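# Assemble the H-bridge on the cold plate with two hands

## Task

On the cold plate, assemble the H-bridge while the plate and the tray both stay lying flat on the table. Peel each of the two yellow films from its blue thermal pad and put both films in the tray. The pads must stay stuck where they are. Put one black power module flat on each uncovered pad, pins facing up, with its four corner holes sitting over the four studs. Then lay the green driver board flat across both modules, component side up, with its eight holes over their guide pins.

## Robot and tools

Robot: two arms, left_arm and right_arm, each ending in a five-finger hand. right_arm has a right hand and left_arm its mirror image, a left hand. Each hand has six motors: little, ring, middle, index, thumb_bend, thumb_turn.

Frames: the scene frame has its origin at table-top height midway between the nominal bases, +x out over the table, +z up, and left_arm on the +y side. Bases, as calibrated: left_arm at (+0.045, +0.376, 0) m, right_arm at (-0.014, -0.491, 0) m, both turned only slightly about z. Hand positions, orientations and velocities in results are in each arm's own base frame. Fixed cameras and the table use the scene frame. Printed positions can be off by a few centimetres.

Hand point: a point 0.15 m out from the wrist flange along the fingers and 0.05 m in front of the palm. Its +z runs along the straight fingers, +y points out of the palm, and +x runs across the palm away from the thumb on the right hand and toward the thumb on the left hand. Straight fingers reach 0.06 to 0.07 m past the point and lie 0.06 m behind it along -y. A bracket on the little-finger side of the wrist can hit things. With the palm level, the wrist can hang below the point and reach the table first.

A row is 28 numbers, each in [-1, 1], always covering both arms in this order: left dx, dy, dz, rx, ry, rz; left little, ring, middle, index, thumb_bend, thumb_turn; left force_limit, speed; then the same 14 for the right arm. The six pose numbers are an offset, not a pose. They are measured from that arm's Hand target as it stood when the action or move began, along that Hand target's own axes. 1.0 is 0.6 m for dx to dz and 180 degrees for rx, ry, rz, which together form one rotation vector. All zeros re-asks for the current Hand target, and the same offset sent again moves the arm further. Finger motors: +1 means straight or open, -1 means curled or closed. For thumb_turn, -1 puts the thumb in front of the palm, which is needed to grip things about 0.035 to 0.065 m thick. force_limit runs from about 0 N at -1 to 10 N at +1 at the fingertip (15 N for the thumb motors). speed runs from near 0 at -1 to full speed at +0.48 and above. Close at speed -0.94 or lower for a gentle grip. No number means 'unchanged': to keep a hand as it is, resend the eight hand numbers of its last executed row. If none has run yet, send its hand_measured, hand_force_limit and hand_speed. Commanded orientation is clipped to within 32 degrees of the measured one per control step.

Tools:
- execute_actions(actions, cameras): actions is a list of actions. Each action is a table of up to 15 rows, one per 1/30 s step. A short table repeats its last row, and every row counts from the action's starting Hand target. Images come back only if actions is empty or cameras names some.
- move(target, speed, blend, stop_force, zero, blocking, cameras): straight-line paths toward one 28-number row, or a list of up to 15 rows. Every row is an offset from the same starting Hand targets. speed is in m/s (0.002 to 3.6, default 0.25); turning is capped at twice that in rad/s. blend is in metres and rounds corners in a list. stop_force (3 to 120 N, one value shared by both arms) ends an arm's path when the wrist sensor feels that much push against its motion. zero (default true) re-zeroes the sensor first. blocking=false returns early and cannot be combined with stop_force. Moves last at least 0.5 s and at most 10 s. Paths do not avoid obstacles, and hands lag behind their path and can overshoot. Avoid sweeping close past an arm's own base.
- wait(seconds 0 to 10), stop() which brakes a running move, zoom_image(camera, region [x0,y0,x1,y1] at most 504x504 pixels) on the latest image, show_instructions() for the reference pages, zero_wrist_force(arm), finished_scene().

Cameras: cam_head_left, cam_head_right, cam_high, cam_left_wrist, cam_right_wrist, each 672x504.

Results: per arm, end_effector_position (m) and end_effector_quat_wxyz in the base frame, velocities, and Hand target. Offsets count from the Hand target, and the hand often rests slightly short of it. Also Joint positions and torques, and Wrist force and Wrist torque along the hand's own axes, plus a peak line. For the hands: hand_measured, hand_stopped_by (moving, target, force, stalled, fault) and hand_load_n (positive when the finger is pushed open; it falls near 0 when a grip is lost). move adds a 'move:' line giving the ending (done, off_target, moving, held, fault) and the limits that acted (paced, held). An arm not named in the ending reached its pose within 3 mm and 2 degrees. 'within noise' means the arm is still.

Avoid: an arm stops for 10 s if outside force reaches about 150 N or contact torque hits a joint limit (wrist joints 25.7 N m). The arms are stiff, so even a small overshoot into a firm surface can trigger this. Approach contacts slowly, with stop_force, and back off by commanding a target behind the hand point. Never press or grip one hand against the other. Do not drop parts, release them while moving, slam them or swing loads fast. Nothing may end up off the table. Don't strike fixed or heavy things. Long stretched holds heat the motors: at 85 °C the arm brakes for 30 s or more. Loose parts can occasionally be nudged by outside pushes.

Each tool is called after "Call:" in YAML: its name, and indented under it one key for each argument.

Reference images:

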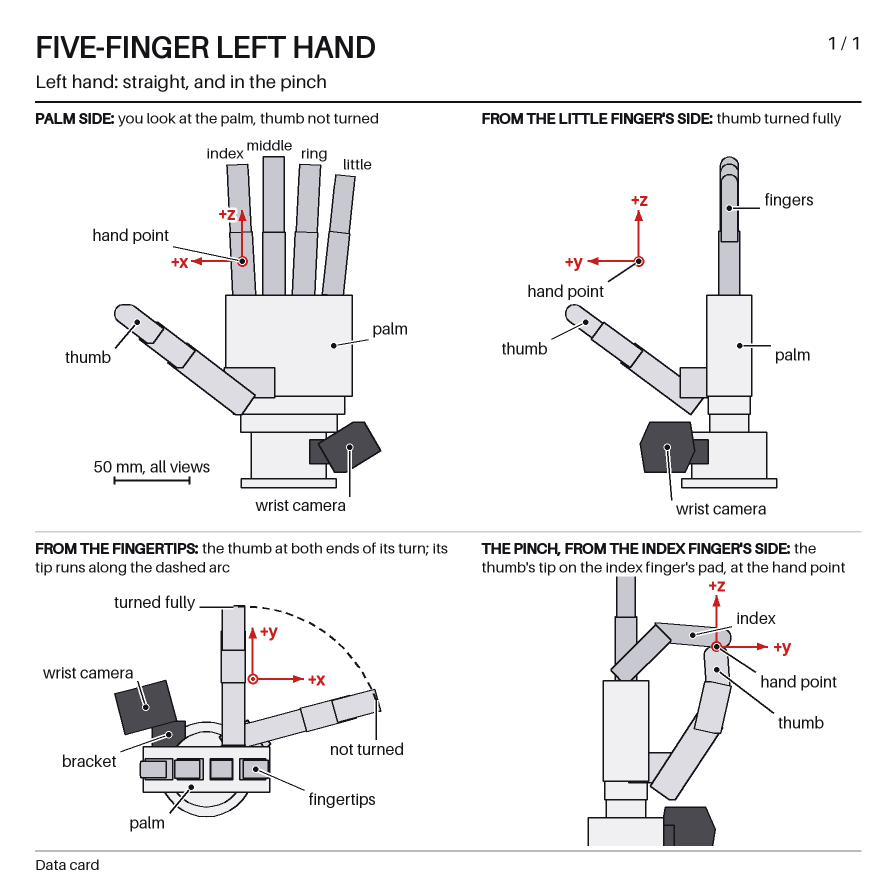

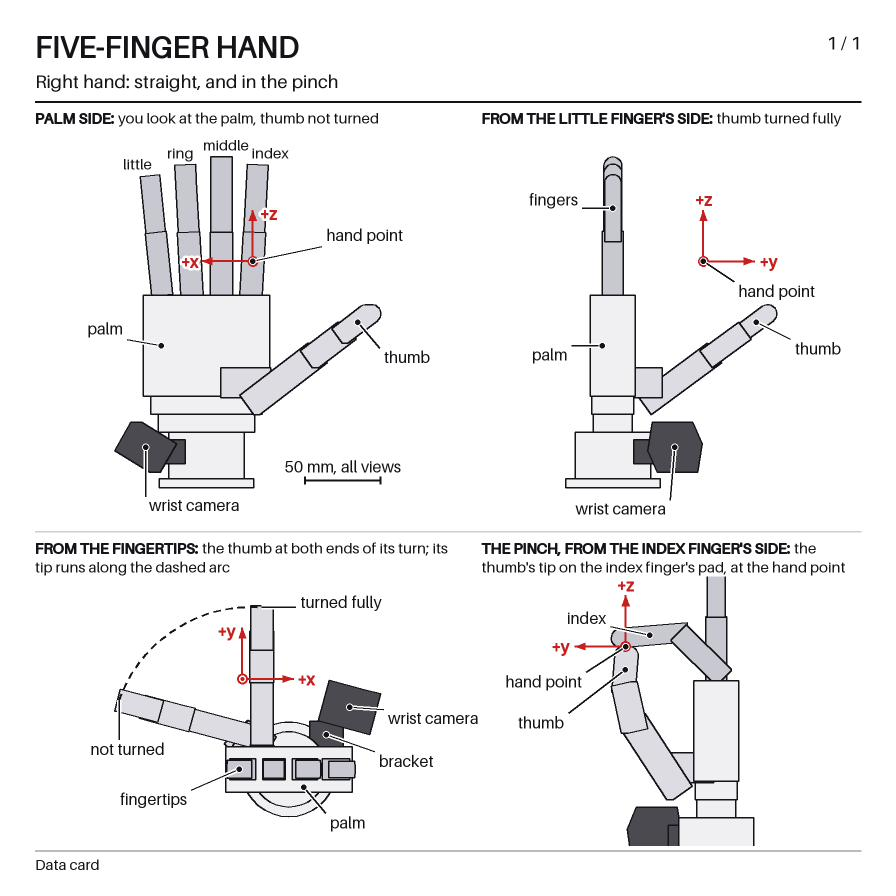

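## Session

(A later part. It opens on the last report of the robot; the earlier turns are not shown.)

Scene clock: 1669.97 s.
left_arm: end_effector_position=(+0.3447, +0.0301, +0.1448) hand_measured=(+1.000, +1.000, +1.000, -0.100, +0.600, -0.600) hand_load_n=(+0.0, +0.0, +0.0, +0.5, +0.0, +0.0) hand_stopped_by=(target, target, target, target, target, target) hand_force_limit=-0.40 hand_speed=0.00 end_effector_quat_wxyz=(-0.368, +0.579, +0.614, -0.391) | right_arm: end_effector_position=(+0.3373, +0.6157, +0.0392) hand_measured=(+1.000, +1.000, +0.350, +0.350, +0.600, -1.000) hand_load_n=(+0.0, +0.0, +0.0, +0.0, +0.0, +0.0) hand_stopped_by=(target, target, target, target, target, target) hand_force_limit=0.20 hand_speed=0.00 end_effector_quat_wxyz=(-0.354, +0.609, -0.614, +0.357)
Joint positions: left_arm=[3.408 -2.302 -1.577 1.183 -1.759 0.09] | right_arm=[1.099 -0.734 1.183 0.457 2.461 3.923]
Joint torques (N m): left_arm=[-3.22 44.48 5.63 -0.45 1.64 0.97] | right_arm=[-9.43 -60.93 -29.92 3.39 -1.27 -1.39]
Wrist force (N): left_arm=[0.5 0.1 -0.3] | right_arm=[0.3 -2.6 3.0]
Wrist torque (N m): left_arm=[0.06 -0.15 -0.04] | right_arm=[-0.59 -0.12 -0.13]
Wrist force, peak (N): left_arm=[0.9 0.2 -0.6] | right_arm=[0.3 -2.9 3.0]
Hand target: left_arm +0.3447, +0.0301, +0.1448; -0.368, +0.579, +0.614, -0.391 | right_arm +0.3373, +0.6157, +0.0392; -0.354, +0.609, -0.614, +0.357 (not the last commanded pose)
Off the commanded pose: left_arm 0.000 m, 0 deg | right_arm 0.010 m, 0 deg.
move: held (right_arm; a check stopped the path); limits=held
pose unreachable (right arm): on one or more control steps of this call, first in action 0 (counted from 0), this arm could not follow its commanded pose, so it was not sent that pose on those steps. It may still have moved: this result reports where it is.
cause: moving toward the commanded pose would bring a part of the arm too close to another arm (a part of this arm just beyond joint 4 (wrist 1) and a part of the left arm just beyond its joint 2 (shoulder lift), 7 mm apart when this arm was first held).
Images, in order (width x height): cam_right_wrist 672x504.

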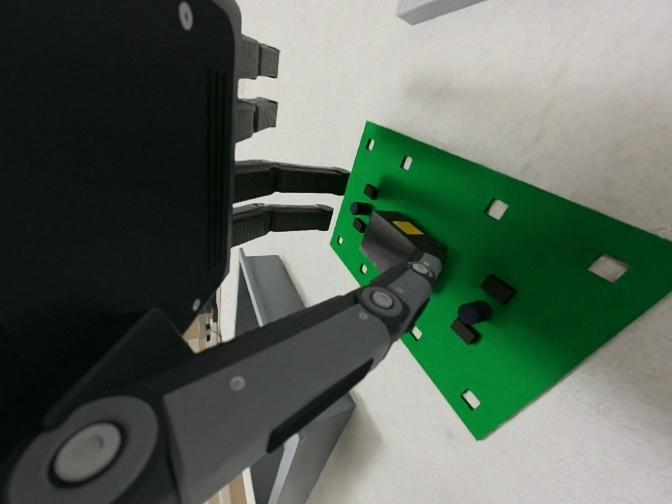

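Call:
move:
  target:
    - [0,0,0,0,0,0,1,1,1,-0.1,0.6,-0.6,-0.4,0, 0,-0.0434,-0.0248,0,0,0,1,1,0.35,0.35,0.6,-1,0.2,0]
    - [0.2863,-0.0818,0.0560,-0.0002,-0.151,-0.0707,1,1,1,-0.1,0.6,-0.6,-0.4,0, 0,-0.0434,-0.0248,0,0,0,1,1,0.35,0.35,0.6,-1,0.2,0]
    - [0.4918,-0.1738,0.2527,-0.0003,-0.302,-0.1413,1,1,1,-0.1,0.6,-0.6,-0.4,0, 0,-0.0434,-0.0248,0,0,0,1,1,0.35,0.35,0.6,-1,0.2,0]
  speed: [0.06, 0.15, 0.15]
  blend: [0, 0.03, 0]
  cameras: ["cam_head_left", "cam_high"]

Scene clock: 1704.23 s.
left_arm: end_effector_position=(+0.1464, +0.3139, +0.1750) hand_measured=(+1.000, +1.000, +1.000, -0.100, +0.600, -0.600) hand_load_n=(+0.0, +0.0, +0.0, +0.0, +0.0, +0.0) hand_stopped_by=(target, target, target, target, target, target) hand_force_limit=-0.40 hand_speed=0.00 end_effector_quat_wxyz=(-0.124, +0.195, +0.821, -0.522) | right_arm: end_effector_position=(+0.3372, +0.6157, +0.0692) hand_measured=(+1.000, +1.000, +0.350, +0.350, +0.600, -1.000) hand_load_n=(+0.0, +0.0, +0.0, +0.0, +0.0, +0.0) hand_stopped_by=(target, target, target, target, target, target) hand_force_limit=0.20 hand_speed=0.00 end_effector_quat_wxyz=(-0.354, +0.609, -0.614, +0.357)
Joint positions: left_arm=[4.455 -2.256 -1.564 1.124 -1.759 0.089] | right_arm=[1.099 -0.765 1.158 0.513 2.461 3.924]
Joint torques (N m): left_arm=[7.33 33.07 29.68 -5.3 1.91 -0.66] | right_arm=[9.49 -54.84 -29.36 3.46 3.1 1.17]
Wrist force (N): left_arm=[0.5 -0.2 -0.5] | right_arm=[0.1 -2.7 2.3]
Wrist torque (N m): left_arm=[0.03 -0.14 0.11] | right_arm=[-0.56 -0.09 -0.13]
Wrist force, peak (N): left_arm=[1.1 0.0 -0.6] | right_arm=[-0.1 -3.0 3.0]
Hand target: left_arm +0.1462, +0.3141, +0.1750; -0.124, +0.194, +0.821, -0.522 | right_arm +0.3372, +0.6157, +0.0692; -0.354, +0.609, -0.614, +0.357
Off the commanded pose: left_arm 0.000 m, 0 deg | right_arm 0.000 m, 0 deg.
move: done
Images, in order (width x height): cam_head_left 672x504, cam_high 672x504.

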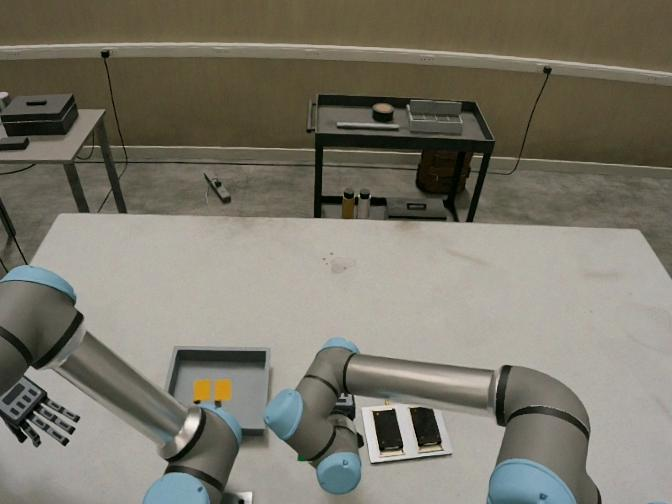

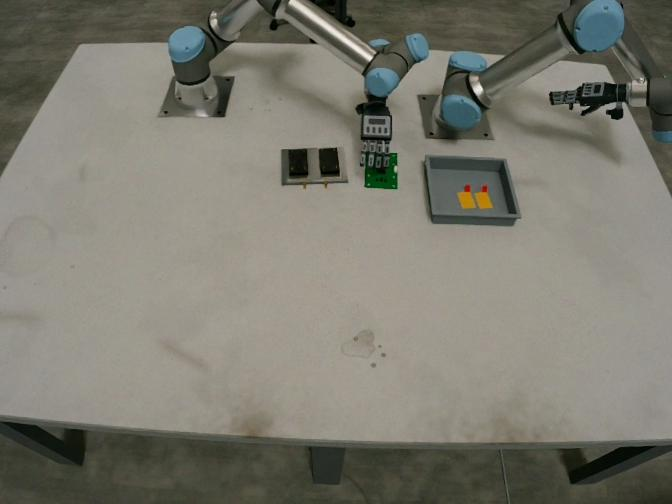

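Call:
move:
  target: [0,0,0,0,0,0,1,1,1,-0.1,0.6,-0.6,-0.4,0, -0.0043,0.0590,0.0317,0,0,0,1,1,0.35,0.35,0.6,-1,0.2,0]
  speed: 0.04
  stop_force: 3
  cameras: ["cam_right_wrist", "cam_head_left"]

Call:
zoom_image:
  camera: "cam_right_wrist"
  region: [310, 140, 490, 310]

Scene clock: 1714.70 s.
left_arm: end_effector_position=(+0.1462, +0.3141, +0.1750) hand_measured=(+1.000, +1.000, +1.000, -0.100, +0.600, -0.600) hand_load_n=(+0.0, +0.0, +0.0, +0.0, +0.0, +0.0) hand_stopped_by=(target, target, target, target, target, target) hand_force_limit=-0.40 hand_speed=0.00 end_effector_quat_wxyz=(-0.124, +0.194, +0.821, -0.522) | right_arm: end_effector_position=(+0.3362, +0.6183, +0.0290) hand_measured=(+1.000, +1.000, +0.350, +0.350, +0.600, -1.000) hand_load_n=(+0.0, +0.0, +0.0, +0.0, +0.0, +0.0) hand_stopped_by=(target, target, target, target, target, target) hand_force_limit=0.20 hand_speed=0.00 end_effector_quat_wxyz=(-0.354, +0.609, -0.614, +0.357)
Joint positions: left_arm=[4.455 -2.256 -1.564 1.124 -1.759 0.089] | right_arm=[1.103 -0.717 1.18 0.446 2.463 3.928]
Joint torques (N m): left_arm=[6.47 33.19 29.09 -5.45 1.84 1.5] | right_arm=[10.23 -43.37 -8.07 -1.07 3.26 1.21]
Wrist force (N): left_arm=[0.5 -0.2 -0.3] | right_arm=[0.5 -2.8 2.5]
Wrist torque (N m): left_arm=[0.02 -0.14 0.12] | right_arm=[-0.58 -0.14 -0.14]
Wrist force, peak (N): left_arm=[0.9 -0.2 -0.1] | right_arm=[0.4 -3.2 2.6]
Hand target: left_arm +0.1462, +0.3141, +0.1750; -0.124, +0.194, +0.821, -0.522 | right_arm +0.3362, +0.6183, +0.0290; -0.354, +0.609, -0.614, +0.357
Off the commanded pose: left_arm 0.000 m, 0 deg | right_arm 0.000 m, 0 deg.
move: done
Images, in order (width x height): cam_head_left 672x504, cam_right_wrist 672x504.

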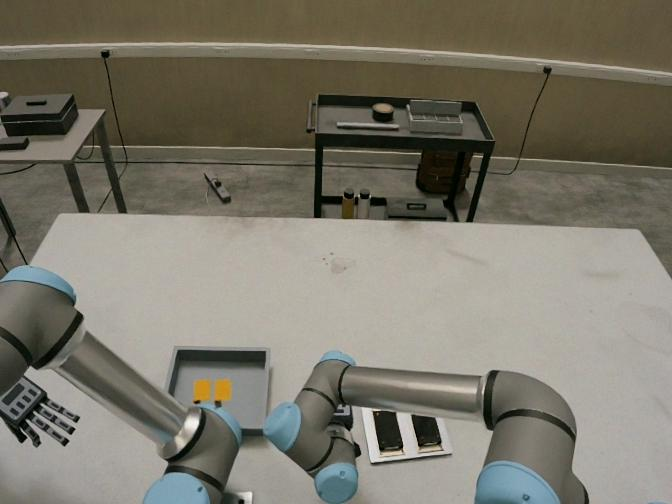

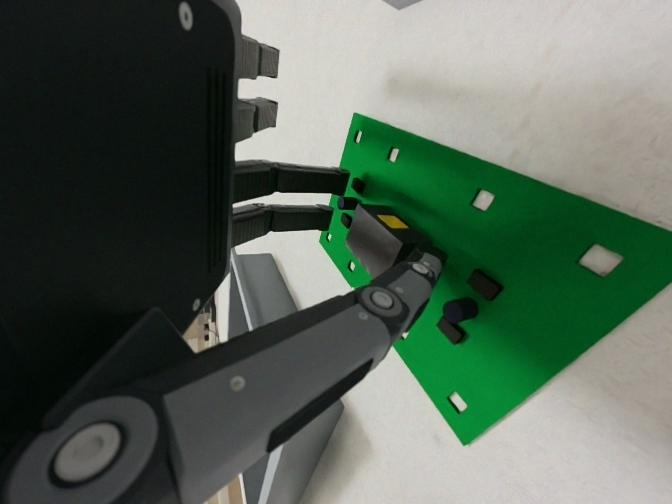

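Scaled by 2.800 from the camera's 672x504 image, which has a finer 960x720 frame.

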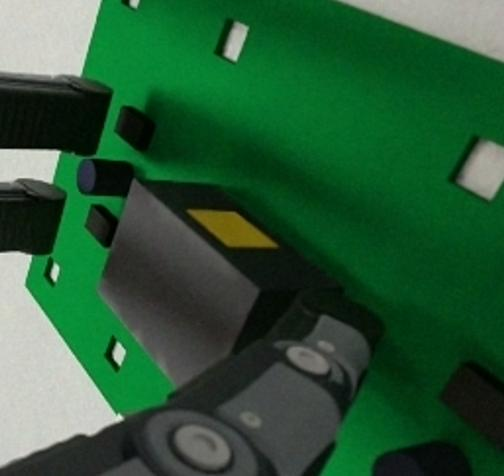

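Call:
move:
  target: [0,0,0,0,0,0,1,1,1,-0.1,0.6,-0.6,-0.4,0, 0,0,0,0,0,0,1,1,0.1,0.18,0.6,-1,-0.3,-0.7]
  speed: 0.04
  cameras: ["cam_right_wrist"]

Call:
zoom_image:
  camera: "cam_right_wrist"
  region: [310, 160, 450, 290]

Scene clock: 1733.37 s.
left_arm: end_effector_position=(+0.1462, +0.3141, +0.1750) hand_measured=(+1.000, +1.000, +1.000, -0.100, +0.600, -0.600) hand_load_n=(+0.0, +0.0, +0.0, +0.0, +0.0, +0.0) hand_stopped_by=(target, target, target, target, target, target) hand_force_limit=-0.40 hand_speed=0.00 end_effector_quat_wxyz=(-0.124, +0.194, +0.821, -0.522) | right_arm: end_effector_position=(+0.3362, +0.6183, +0.0290) hand_measured=(+1.000, +1.000, +0.100, +0.180, +0.600, -1.000) hand_load_n=(+0.0, +0.0, +0.0, +0.0, +0.0, +0.0) hand_stopped_by=(target, target, target, target, target, target) hand_force_limit=-0.30 hand_speed=-0.70 end_effector_quat_wxyz=(-0.354, +0.609, -0.614, +0.357)
Joint positions: left_arm=[4.455 -2.256 -1.564 1.124 -1.759 0.089] | right_arm=[1.103 -0.717 1.18 0.446 2.463 3.928]
Joint torques (N m): left_arm=[6.52 33.41 28.86 -5.06 1.95 1.34] | right_arm=[10.73 -43.88 -8.5 -0.64 3.02 -1.13]
Wrist force (N): left_arm=[0.5 -0.2 -0.3] | right_arm=[0.5 -2.6 2.6]
Wrist torque (N m): left_arm=[0.02 -0.14 0.12] | right_arm=[-0.55 -0.14 -0.15]
Wrist force, peak (N): left_arm=[1.0 0.1 -0.4] | right_arm=[-0.1 -2.9 3.1]
Hand target: left_arm +0.1462, +0.3141, +0.1750; -0.124, +0.194, +0.821, -0.522 | right_arm +0.3362, +0.6183, +0.0290; -0.354, +0.609, -0.614, +0.357
Off the commanded pose: left_arm 0.000 m, 0 deg | right_arm 0.000 m, 0 deg.
move: done
Images, in order (width x height): cam_right_wrist 672x504.

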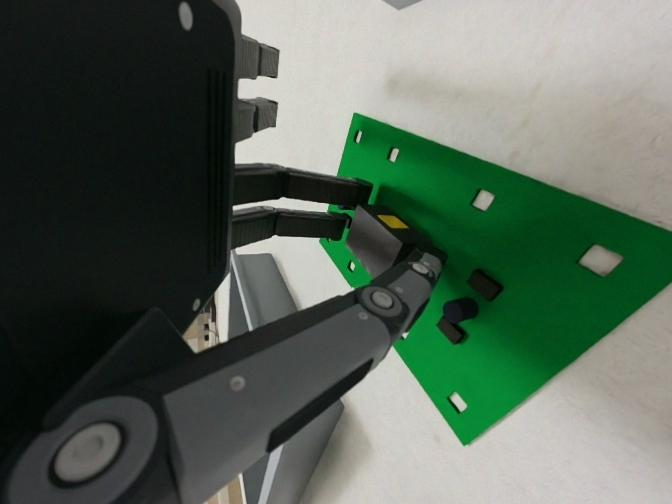

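Scaled by 3.600 from the camera's 672x504 image, which has a finer 960x720 frame.

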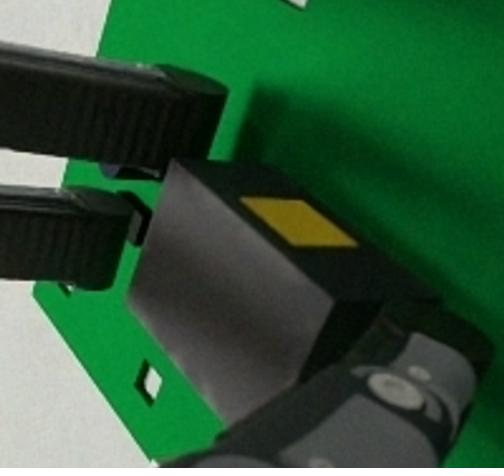

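Call:
move:
  target: [0,0,0,0,0,0,1,1,1,-0.1,0.6,-0.6,-0.4,0, -0.0092,0,0,0,0,0,1,1,0.1,0.18,0.6,-1,-0.3,-0.7]
  speed: 0.02
  stop_force: 3
  cameras: ["cam_right_wrist"]

Call:
zoom_image:
  camera: "cam_right_wrist"
  region: [310, 160, 450, 290]

Scene clock: 1753.17 s.
left_arm: end_effector_position=(+0.1462, +0.3141, +0.1750) hand_measured=(+1.000, +1.000, +1.000, -0.100, +0.600, -0.600) hand_load_n=(-0.5, +0.0, +0.0, +0.0, +0.0, +0.0) hand_stopped_by=(target, target, target, target, target, target) hand_force_limit=-0.40 hand_speed=0.00 end_effector_quat_wxyz=(-0.124, +0.194, +0.821, -0.522) | right_arm: end_effector_position=(+0.3363, +0.6238, +0.0290) hand_measured=(+1.000, +1.000, +0.100, +0.180, +0.600, -1.000) hand_load_n=(+0.0, +0.0, +0.0, +0.0, +0.0, +0.0) hand_stopped_by=(target, target, target, target, target, target) hand_force_limit=-0.30 hand_speed=-0.70 end_effector_quat_wxyz=(-0.354, +0.609, -0.614, +0.357)
Joint positions: left_arm=[4.455 -2.256 -1.564 1.124 -1.759 0.089] | right_arm=[1.107 -0.703 1.155 0.462 2.466 3.933]
Joint torques (N m): left_arm=[5.77 33.06 29.15 -4.89 1.8 1.41] | right_arm=[11 -43.97 -29.43 3.38 3.36 1.12]
Wrist force (N): left_arm=[0.5 -0.1 -0.3] | right_arm=[0.0 -2.5 2.3]
Wrist torque (N m): left_arm=[0.02 -0.14 0.12] | right_arm=[-0.52 -0.04 -0.18]
Wrist force, peak (N): left_arm=[0.9 -0.4 -0.5] | right_arm=[0.3 -2.8 3.1]
Hand target: left_arm +0.1462, +0.3141, +0.1750; -0.124, +0.194, +0.821, -0.522 | right_arm +0.3363, +0.6238, +0.0290; -0.354, +0.609, -0.614, +0.357
Off the commanded pose: left_arm 0.000 m, 0 deg | right_arm 0.000 m, 0 deg.
move: done
Images, in order (width x height): cam_right_wrist 672x504.

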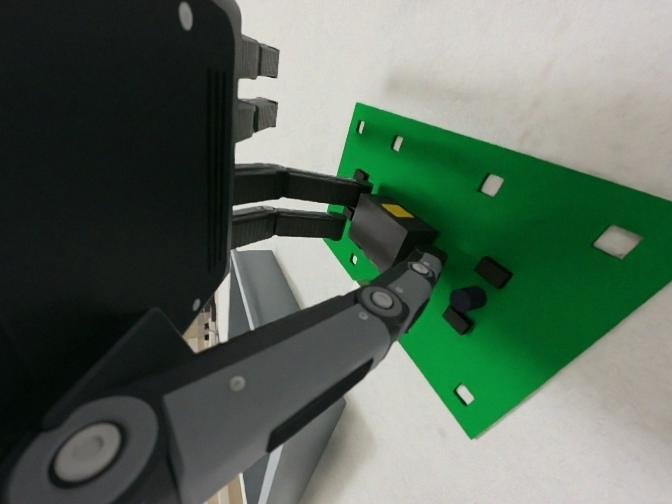

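Scaled by 3.600 from the camera's 672x504 image, which has a finer 960x720 frame.

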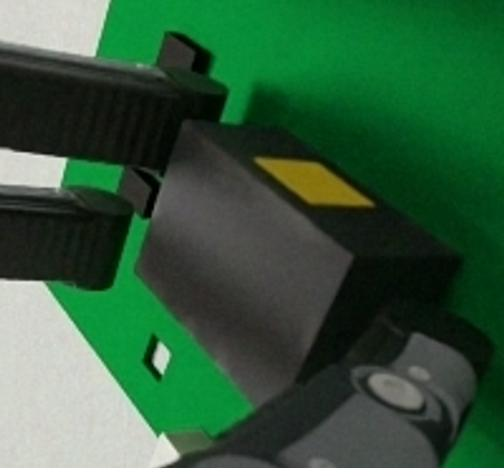

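Call:
move:
  target: [0,0,0,0,0,0,1,1,1,-0.1,0.6,-0.6,-0.4,0, 0,0.00507,0.00289,0,0,0,1,1,0.1,0.18,0.6,-1,-0.3,-0.7]
  speed: 0.01
  stop_force: 3
  cameras: ["cam_right_wrist"]

Call:
zoom_image:
  camera: "cam_right_wrist"
  region: [310, 150, 450, 280]

Scene clock: 1761.33 s.
left_arm: end_effector_position=(+0.1462, +0.3141, +0.1750) hand_measured=(+1.000, +1.000, +1.000, -0.100, +0.600, -0.600) hand_load_n=(+0.0, +0.0, +0.0, +0.0, -0.5, +0.0) hand_stopped_by=(target, target, target, target, target, target) hand_force_limit=-0.40 hand_speed=0.00 end_effector_quat_wxyz=(-0.124, +0.194, +0.821, -0.522) | right_arm: end_effector_position=(+0.3363, +0.6238, +0.0255) hand_measured=(+1.000, +1.000, +0.100, +0.180, +0.600, -1.000) hand_load_n=(+0.0, -0.5, +0.0, +0.0, +0.0, +0.0) hand_stopped_by=(target, target, target, target, target, target) hand_force_limit=-0.30 hand_speed=-0.70 end_effector_quat_wxyz=(-0.354, +0.609, -0.614, +0.357)
Joint positions: left_arm=[4.455 -2.256 -1.564 1.124 -1.759 0.089] | right_arm=[1.107 -0.699 1.157 0.456 2.466 3.933]
Joint torques (N m): left_arm=[6.02 33.28 28.07 -4.76 1.86 1.31] | right_arm=[10.46 -43.71 -8.18 -1.06 3.09 0.11]
Wrist force (N): left_arm=[0.5 -0.2 -0.5] | right_arm=[0.0 -2.6 2.7]
Wrist torque (N m): left_arm=[0.03 -0.15 0.12] | right_arm=[-0.56 -0.08 -0.17]
Wrist force, peak (N): left_arm=[1.0 -0.1 -0.2] | right_arm=[0.3 -2.9 2.8]
Hand target: left_arm +0.1462, +0.3141, +0.1750; -0.124, +0.194, +0.821, -0.522 | right_arm +0.3363, +0.6238, +0.0255; -0.354, +0.609, -0.614, +0.357
Off the commanded pose: left_arm 0.000 m, 0 deg | right_arm 0.000 m, 0 deg.
move: done
Images, in order (width x height): cam_right_wrist 672x504.

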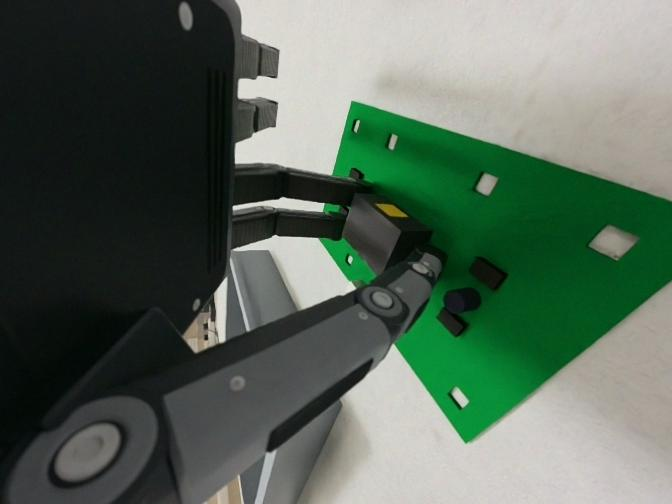

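Scaled by 3.600 from the camera's 672x504 image, which has a finer 960x720 frame.

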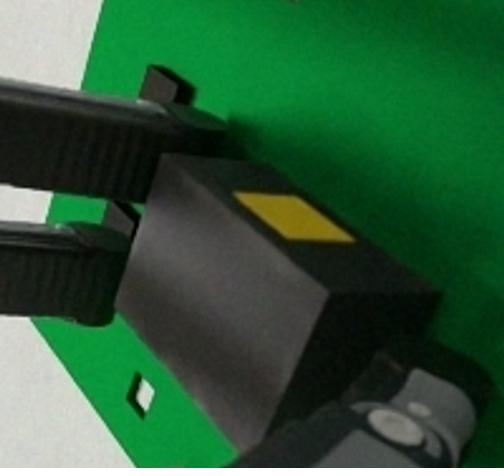

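Call:
move:
  target:
    - [0,0,0,0,0,0,1,1,1,-0.1,0.6,-0.6,-0.4,0, 0,-0.0025,0.0043,0,0,0,1,1,0.1,0.18,0.6,-1,-0.3,-0.7]
    - [0,0,0,0,0,0,1,1,1,-0.1,0.6,-0.6,-0.4,0, 0,-0.0025,0.0043,0,0,0,1,1,-0.4,-0.4,0.6,-1,-0.3,-0.92]
  speed: 0.01
  cameras: ["cam_right_wrist"]

Call:
zoom_image:
  camera: "cam_right_wrist"
  region: [310, 150, 450, 280]

Scene clock: 1769.27 s.
left_arm: end_effector_position=(+0.1462, +0.3141, +0.1750) hand_measured=(+1.000, +1.000, +1.000, -0.100, +0.600, -0.600) hand_load_n=(+0.0, -0.5, +0.0, +0.0, +0.0, +0.0) hand_stopped_by=(target, target, target, target, target, target) hand_force_limit=-0.40 hand_speed=0.00 end_effector_quat_wxyz=(-0.124, +0.194, +0.821, -0.522) | right_arm: end_effector_position=(+0.3393, +0.6238, +0.0255) hand_measured=(+1.000, +1.000, +0.004, -0.012, +0.600, -1.000) hand_load_n=(+0.0, +0.0, +3.5, +4.5, +4.0, -0.5) hand_stopped_by=(target, target, force, force, target, target) hand_force_limit=-0.30 hand_speed=-0.92 end_effector_quat_wxyz=(-0.354, +0.609, -0.614, +0.357)
Joint positions: left_arm=[4.455 -2.256 -1.564 1.124 -1.759 0.089] | right_arm=[1.102 -0.698 1.155 0.453 2.463 3.927]
Joint torques (N m): left_arm=[6.24 33.28 28.82 -4.8 1.64 1.33] | right_arm=[-8.97 -44.79 -28.55 -1.08 -1.07 -1.47]
Wrist force (N): left_arm=[0.4 0.0 -0.2] | right_arm=[0.0 -3.3 2.3]
Wrist torque (N m): left_arm=[0.03 -0.12 0.11] | right_arm=[-0.72 -0.07 -0.05]
Wrist force, peak (N): left_arm=[0.8 -0.2 -0.5] | right_arm=[0.3 -3.0 3.0]
Hand target: left_arm +0.1462, +0.3141, +0.1750; -0.124, +0.194, +0.821, -0.522 | right_arm +0.3393, +0.6238, +0.0255; -0.354, +0.609, -0.614, +0.357
Off the commanded pose: left_arm 0.000 m, 0 deg | right_arm 0.000 m, 0 deg.
move: done
Images, in order (width x height): cam_right_wrist 672x504.

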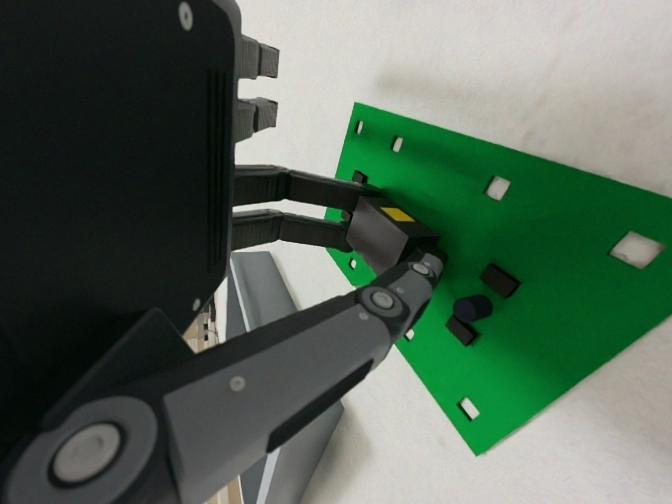

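Scaled by 3.600 from the camera's 672x504 image, which has a finer 960x720 frame.

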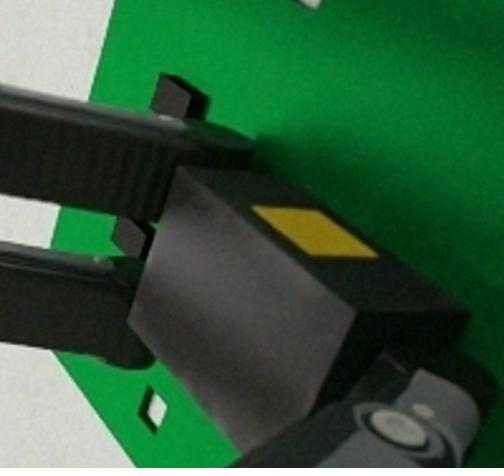

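Call:
move:
  target:
    - [0,0,0,0,0,0,1,1,1,-0.1,0.6,-0.6,-0.4,0, 0,0,0,0,0,0,1,1,0.1,0.15,0.6,-1,-0.3,-0.8]
    - [0,0,0,0,0,0,1,1,1,-0.1,0.6,-0.6,-0.4,0, 0.0028,0,0,0,0,0,1,1,0.1,0.15,0.6,-1,-0.3,-0.8]
    - [0,0,0,0,0,0,1,1,1,-0.1,0.6,-0.6,-0.4,0, 0.0028,0,0,0,0,0,1,1,-0.4,-0.4,0.6,-1,-0.1,-0.92]
  speed: 0.01
  cameras: ["cam_right_wrist"]

Call:
zoom_image:
  camera: "cam_right_wrist"
  region: [310, 150, 450, 280]

Scene clock: 1781.57 s.
left_arm: end_effector_position=(+0.1462, +0.3141, +0.1750) hand_measured=(+1.000, +1.000, +1.000, -0.100, +0.600, -0.600) hand_load_n=(+0.0, +0.0, +0.0, +0.0, +0.0, +0.0) hand_stopped_by=(target, target, target, target, target, target) hand_force_limit=-0.40 hand_speed=0.00 end_effector_quat_wxyz=(-0.124, +0.194, +0.821, -0.522) | right_arm: end_effector_position=(+0.3393, +0.6221, +0.0255) hand_measured=(+1.000, +1.000, +0.004, -0.012, +0.600, -1.000) hand_load_n=(+0.0, +0.0, +2.5, +4.5, +4.5, -1.0) hand_stopped_by=(target, target, force, force, target, target) hand_force_limit=-0.10 hand_speed=-0.92 end_effector_quat_wxyz=(-0.354, +0.609, -0.614, +0.357)
Joint positions: left_arm=[4.455 -2.256 -1.564 1.124 -1.759 0.089] | right_arm=[1.101 -0.703 1.162 0.448 2.462 3.926]
Joint torques (N m): left_arm=[5.8 33.23 28.01 -4.65 1.7 1.21] | right_arm=[-8.35 -60.93 -7.62 -1.05 -1.11 -1.43]
Wrist force (N): left_arm=[0.5 0.0 -0.2] | right_arm=[-0.1 -2.7 2.3]
Wrist torque (N m): left_arm=[0.04 -0.14 0.11] | right_arm=[-0.65 -0.04 -0.04]
Wrist force, peak (N): left_arm=[0.9 -0.2 -0.4] | right_arm=[-0.1 -3.6 2.3]
Hand target: left_arm +0.1462, +0.3141, +0.1750; -0.124, +0.194, +0.821, -0.522 | right_arm +0.3393, +0.6221, +0.0255; -0.354, +0.609, -0.614, +0.357
Off the commanded pose: left_arm 0.000 m, 0 deg | right_arm 0.000 m, 0 deg.
move: done
Images, in order (width x height): cam_right_wrist 672x504.

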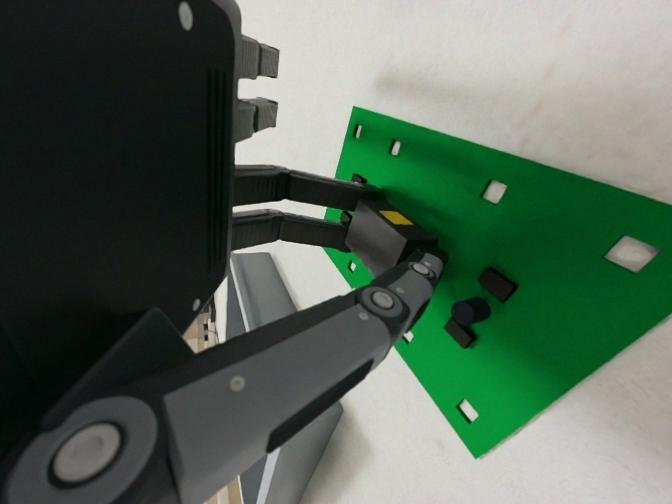

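Scaled by 3.600 from the camera's 672x504 image, which has a finer 960x720 frame.

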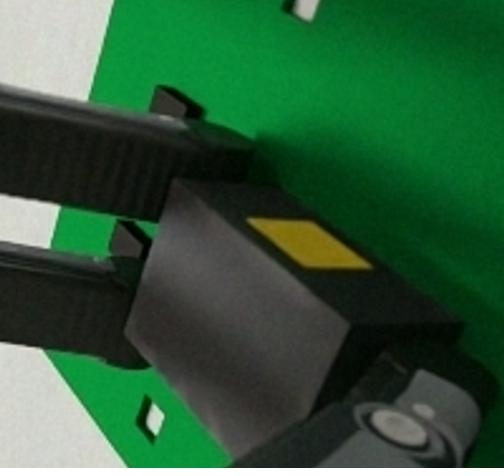

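Call:
move:
  target: [0,0,0,0,0,0,1,1,1,-0.1,0.6,-0.6,-0.4,0, 0,0,0,0,0,0,1,1,-0.5,-0.5,0.6,-1,0.2,-0.94]
  speed: 0.01
  cameras: ["cam_right_wrist"]

Call:
zoom_image:
  camera: "cam_right_wrist"
  region: [310, 150, 450, 280]

Scene clock: 1785.67 s.
left_arm: end_effector_position=(+0.1462, +0.3141, +0.1750) hand_measured=(+1.000, +1.000, +1.000, -0.100, +0.600, -0.600) hand_load_n=(+0.0, +0.0, +0.0, +0.0, +0.0, +0.0) hand_stopped_by=(target, target, target, target, target, target) hand_force_limit=-0.40 hand_speed=0.00 end_effector_quat_wxyz=(-0.124, +0.194, +0.821, -0.522) | right_arm: end_effector_position=(+0.3393, +0.6221, +0.0255) hand_measured=(+1.000, +1.000, -0.004, -0.018, +0.602, -1.000) hand_load_n=(+0.0, -0.5, +7.5, +4.5, +6.5, -1.5) hand_stopped_by=(target, target, force, force, target, target) hand_force_limit=0.20 hand_speed=-0.94 end_effector_quat_wxyz=(-0.354, +0.609, -0.614, +0.357)
Joint positions: left_arm=[4.455 -2.256 -1.564 1.124 -1.759 0.089] | right_arm=[1.101 -0.703 1.162 0.448 2.462 3.926]
Joint torques (N m): left_arm=[4.86 33.91 28.43 -4.64 1.74 1.02] | right_arm=[-5.12 -53.65 -7.65 -0.98 -0.74 -1.36]
Wrist force (N): left_arm=[0.6 -0.1 -0.2] | right_arm=[0.2 -3.4 1.9]
Wrist torque (N m): left_arm=[0.02 -0.15 0.12] | right_arm=[-0.67 -0.07 -0.06]
Wrist force, peak (N): left_arm=[0.8 -0.2 -0.5] | right_arm=[0.3 -4.0 2.5]
Hand target: left_arm +0.1462, +0.3141, +0.1750; -0.124, +0.194, +0.821, -0.522 | right_arm +0.3393, +0.6221, +0.0255; -0.354, +0.609, -0.614, +0.357
Off the commanded pose: left_arm 0.000 m, 0 deg | right_arm 0.000 m, 0 deg.
move: done
Images, in order (width x height): cam_right_wrist 672x504.

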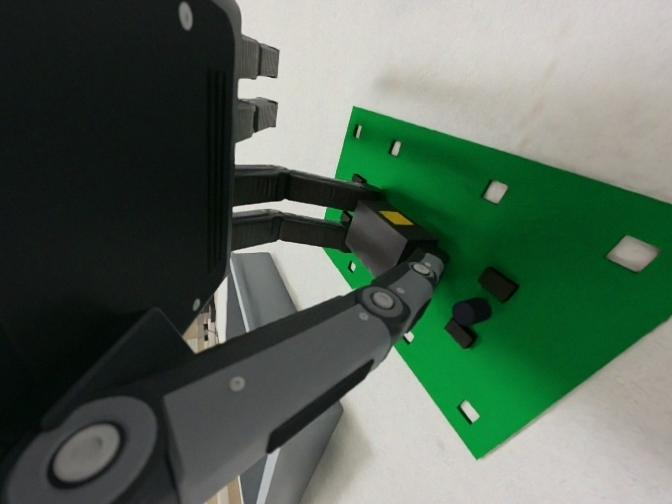

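Scaled by 3.600 from the camera's 672x504 image, which has a finer 960x720 frame.

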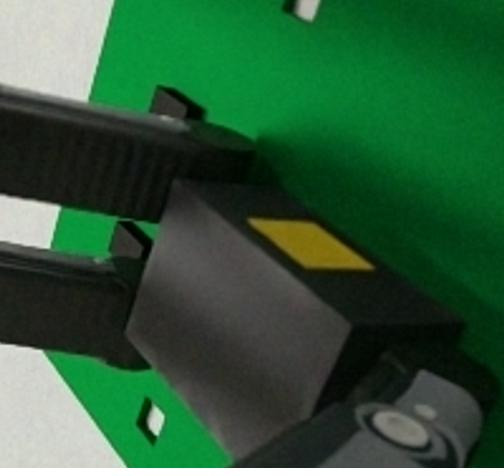

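Call:
zoom_image:
  camera: "cam_right_wrist"
  region: [600, 225, 660, 275]

Call:
zoom_image:
  camera: "cam_right_wrist"
  region: [345, 115, 405, 165]

Call:
zoom_image:
  camera: "cam_right_wrist"
  region: [440, 385, 500, 435]

Call:
zoom_image:
  camera: "cam_right_wrist"
  region: [465, 165, 525, 215]

Scaled by 8.400 from the camera's 672x504 image, which has a finer 960x720 frame.

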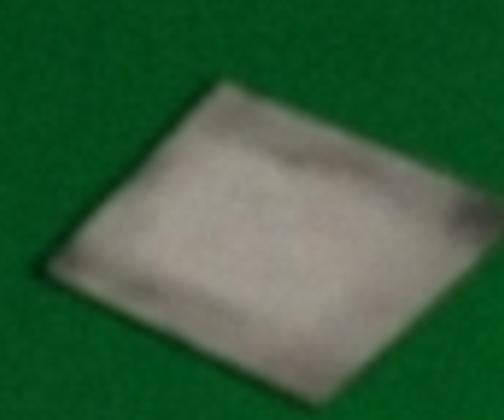

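Scaled by 8.400 from the camera's 672x504 image, which has a finer 960x720 frame.

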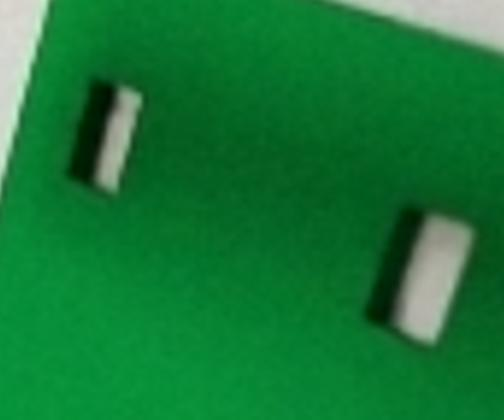

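Scaled by 8.400 from the camera's 672x504 image, which has a finer 960x720 frame.

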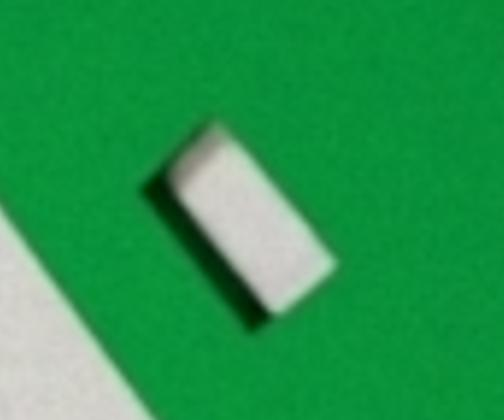

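Scaled by 8.400 from the camera's 672x504 image, which has a finer 960x720 frame.

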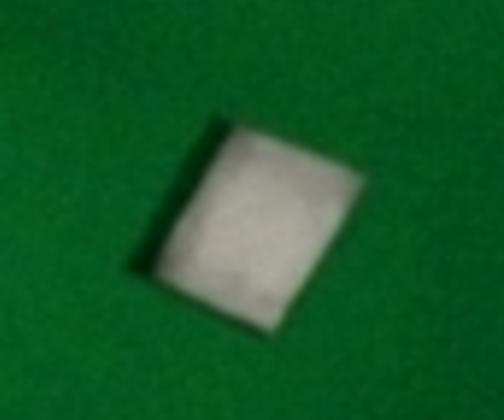

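Call:
move:
  target: [0,0,0,0,0,0,1,1,1,-0.1,0.6,-0.6,-0.4,0, 0,-0.01158,-0.00661,0,0,0,1,1,-0.5,-0.5,0.6,-1,0.2,-0.94]
  speed: 0.02
  cameras: ["cam_right_wrist"]

Call:
zoom_image:
  camera: "cam_right_wrist"
  region: [600, 225, 660, 275]

Call:
zoom_image:
  camera: "cam_right_wrist"
  region: [345, 115, 405, 165]

Call:
zoom_image:
  camera: "cam_right_wrist"
  region: [440, 385, 500, 435]

Scene clock: 1799.50 s.
left_arm: end_effector_position=(+0.1462, +0.3141, +0.1750) hand_measured=(+1.000, +1.000, +1.000, -0.100, +0.600, -0.600) hand_load_n=(+0.5, +0.0, +0.0, +0.0, +0.0, +0.0) hand_stopped_by=(target, target, target, target, target, target) hand_force_limit=-0.40 hand_speed=0.00 end_effector_quat_wxyz=(-0.124, +0.194, +0.821, -0.522) | right_arm: end_effector_position=(+0.3393, +0.6221, +0.0333) hand_measured=(+1.000, +1.000, -0.004, -0.018, +0.602, -1.000) hand_load_n=(+0.0, +0.0, +6.0, +3.0, +8.5, -0.5) hand_stopped_by=(target, target, force, force, target, target) hand_force_limit=0.20 hand_speed=-0.94 end_effector_quat_wxyz=(-0.354, +0.609, -0.614, +0.357)
Joint positions: left_arm=[4.455 -2.256 -1.564 1.124 -1.759 0.089] | right_arm=[1.101 -0.711 1.157 0.462 2.462 3.926]
Joint torques (N m): left_arm=[4.47 34.04 27.85 -4.45 1.61 1.24] | right_arm=[6.29 -63.72 -30.59 3.73 0.05 -0.78]
Wrist force (N): left_arm=[0.4 -0.1 -0.2] | right_arm=[0.2 -2.0 3.0]
Wrist torque (N m): left_arm=[0.03 -0.13 0.11] | right_arm=[-0.57 -0.11 -0.02]
Wrist force, peak (N): left_arm=[0.8 0.0 -0.6] | right_arm=[0.4 -4.1 2.5]
Hand target: left_arm +0.1462, +0.3141, +0.1750; -0.124, +0.194, +0.821, -0.522 | right_arm +0.3393, +0.6221, +0.0335; -0.354, +0.609, -0.614, +0.357
Off the commanded pose: left_arm 0.000 m, 0 deg | right_arm 0.000 m, 0 deg.
move: done
Images, in order (width x height): cam_right_wrist 672x504.

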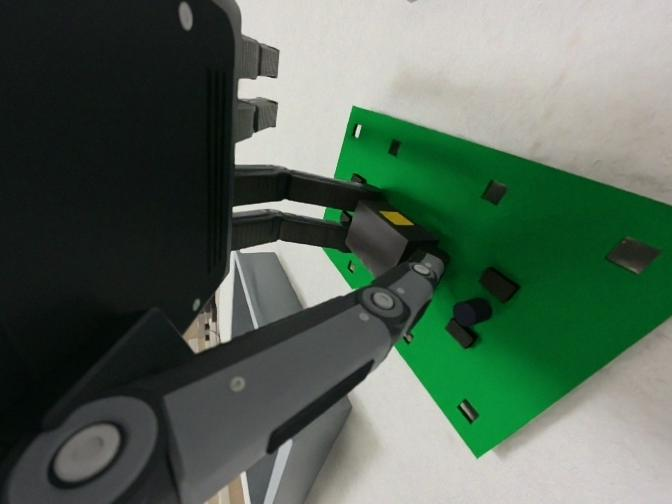

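Scaled by 8.400 from the camera's 672x504 image, which has a finer 960x720 frame.

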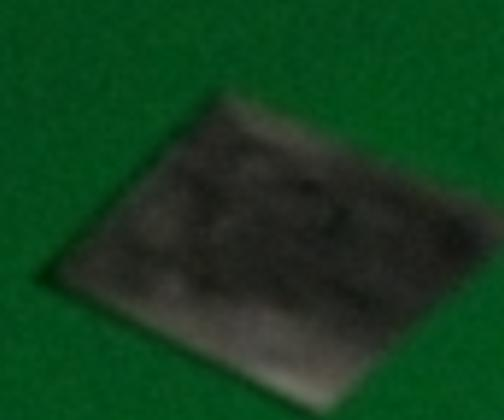

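Scaled by 8.400 from the camera's 672x504 image, which has a finer 960x720 frame.

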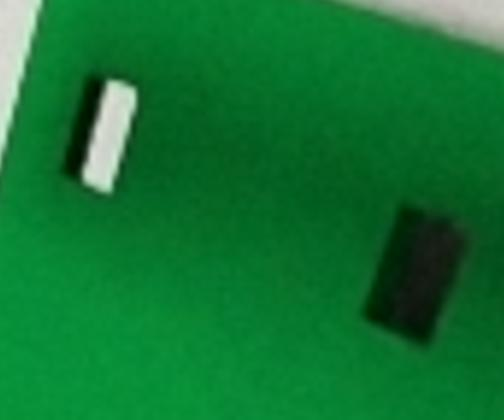

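Scaled by 8.400 from the camera's 672x504 image, which has a finer 960x720 frame.

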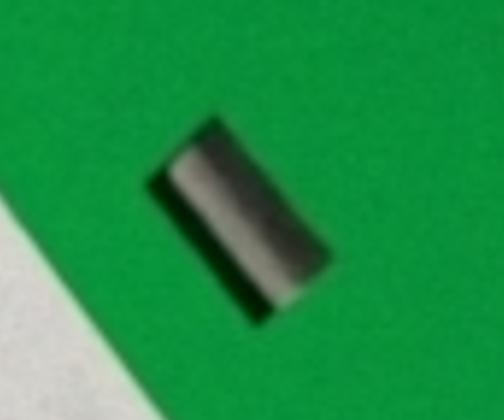

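Call:
move:
  target:
    - [0,0,0,0,0,0,1,1,1,-0.1,0.6,-0.6,-0.4,0, 0,-0.1399,-0.0798,0,0,0,1,1,-0.5,-0.5,0.6,-1,0.2,-0.94]
    - [0,0,0,0,0,0,1,1,1,-0.1,0.6,-0.6,-0.4,0, 0.1702,-0.1369,-0.0848,0,-0.2356,-0.1343,1,1,-0.5,-0.5,0.6,-1,0.2,-0.94]
    - [0,0,0,0,0,0,1,1,1,-0.1,0.6,-0.6,-0.4,0, 0.3382,-0.1283,-0.0996,0,-0.4713,-0.2687,1,1,-0.5,-0.5,0.6,-1,0.2,-0.94]
  speed: [0.08, 0.16, 0.16]
  blend: [0.02, 0.03, 0]
  cameras: ["cam_right_wrist", "cam_head_right"]

Scene clock: 1830.50 s.
left_arm: end_effector_position=(+0.1462, +0.3141, +0.1750) hand_measured=(+1.000, +1.000, +1.000, -0.100, +0.600, -0.600) hand_load_n=(+0.0, +0.0, +0.0, +0.0, +0.0, +0.0) hand_stopped_by=(target, target, target, target, target, target) hand_force_limit=-0.40 hand_speed=0.00 end_effector_quat_wxyz=(-0.124, +0.194, +0.821, -0.522) | right_arm: end_effector_position=(+0.3237, +0.4193, +0.1299) hand_measured=(+1.000, +1.000, -0.004, -0.018, +0.602, -1.000) hand_load_n=(+0.0, +0.0, +6.0, +3.0, +8.5, -0.5) hand_stopped_by=(target, target, force, force, target, target) hand_force_limit=0.20 hand_speed=-0.94 end_effector_quat_wxyz=(-0.502, +0.863, +0.054, -0.031)
Joint positions: left_arm=[4.455 -2.256 -1.564 1.124 -1.759 0.089] | right_arm=[0.257 -1.099 1.673 0.77 0.533 1.833]
Joint torques (N m): left_arm=[4.18 34.1 28.24 -4.19 1.42 1.1] | right_arm=[-8.9 -26.63 -26.64 4.19 -3.62 -1.66]
Wrist force (N): left_arm=[0.5 -0.1 -0.3] | right_arm=[0.8 -1.0 3.0]
Wrist torque (N m): left_arm=[0.02 -0.15 0.12] | right_arm=[-0.43 -0.32 -0.04]
Wrist force, peak (N): left_arm=[0.9 0.0 -0.5] | right_arm=[0.8 -1.6 3.8]
Hand target: left_arm +0.1462, +0.3141, +0.1750; -0.124, +0.194, +0.821, -0.522 | right_arm +0.3237, +0.4193, +0.1299; -0.502, +0.863, +0.054, -0.031
Off the commanded pose: left_arm 0.000 m, 0 deg | right_arm 0.000 m, 0 deg.
move: done
Images, in order (width x height): cam_head_right 672x504, cam_right_wrist 672x504.

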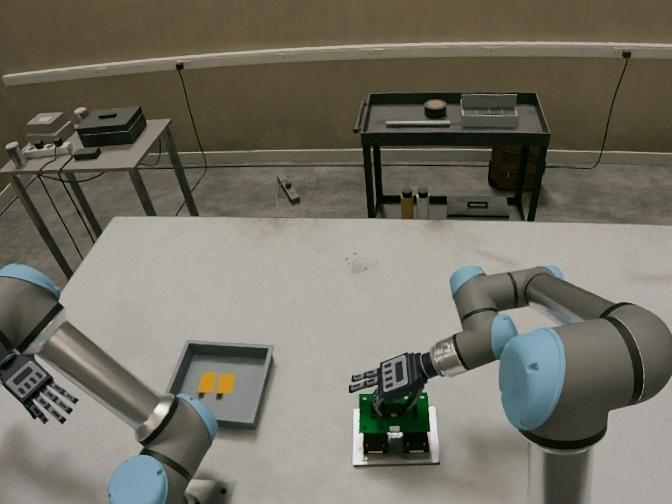

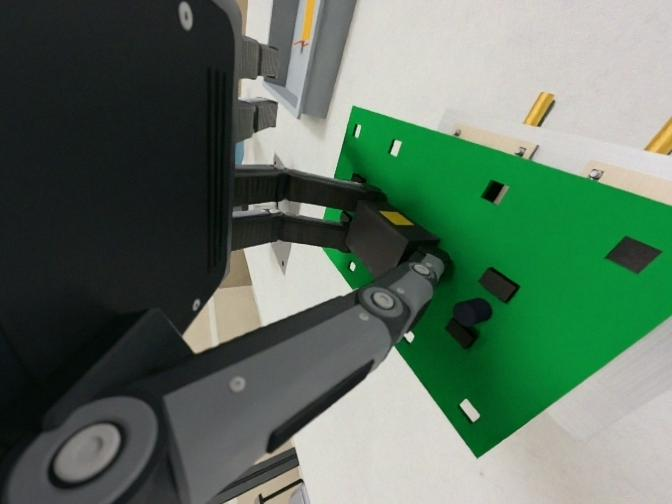

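Call:
zoom_image:
  camera: "cam_right_wrist"
  region: [440, 110, 550, 170]

Call:
zoom_image:
  camera: "cam_right_wrist"
  region: [570, 140, 672, 200]

Call:
zoom_image:
  camera: "cam_right_wrist"
  region: [345, 115, 405, 165]

Call:
zoom_image:
  camera: "cam_right_wrist"
  region: [600, 225, 660, 275]

Call:
zoom_image:
  camera: "cam_right_wrist"
  region: [440, 385, 500, 435]

Call:
zoom_image:
  camera: "cam_right_wrist"
  region: [465, 165, 525, 215]

Scaled by 4.582 from the camera's 672x504 image, which has a finer 960x720 frame.

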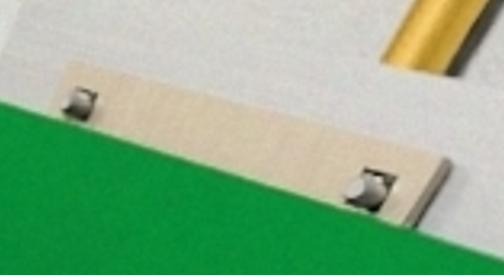

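Scaled by 4.941 from the camera's 672x504 image, which has a finer 960x720 frame.

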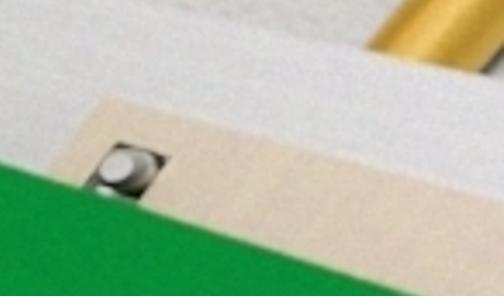

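Scaled by 8.400 from the camera's 672x504 image, which has a finer 960x720 frame.

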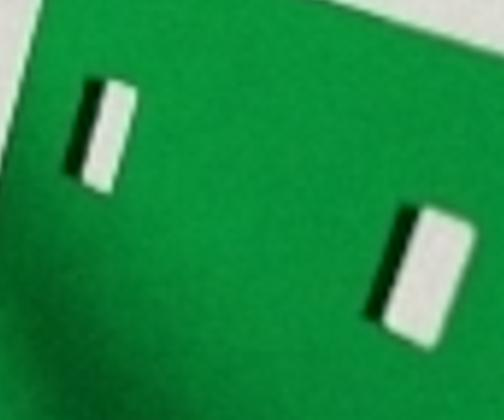

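Scaled by 8.400 from the camera's 672x504 image, which has a finer 960x720 frame.

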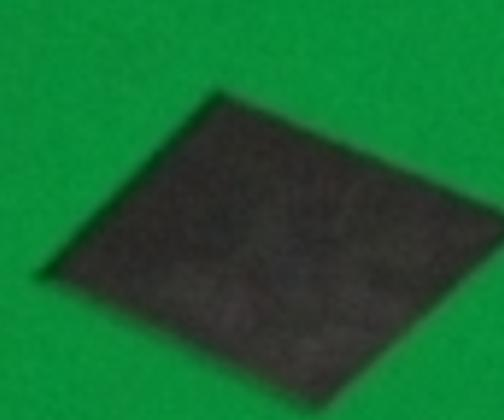

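Scaled by 8.400 from the camera's 672x504 image, which has a finer 960x720 frame.

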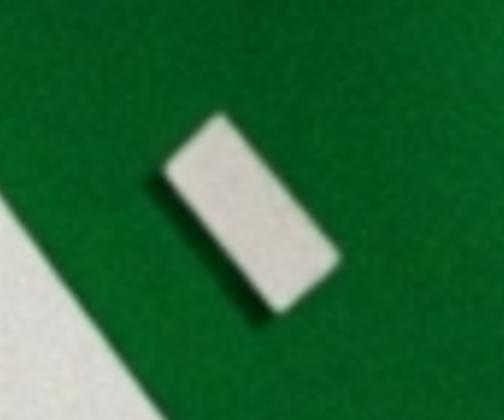

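Scaled by 8.400 from the camera's 672x504 image, which has a finer 960x720 frame.

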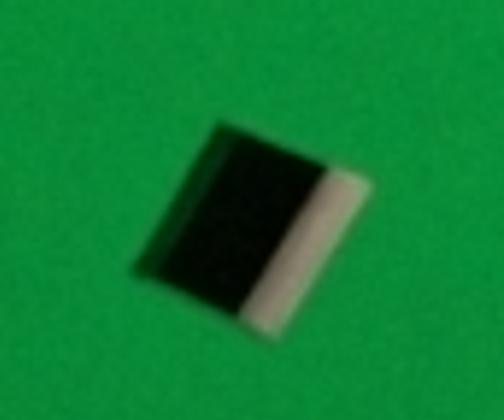

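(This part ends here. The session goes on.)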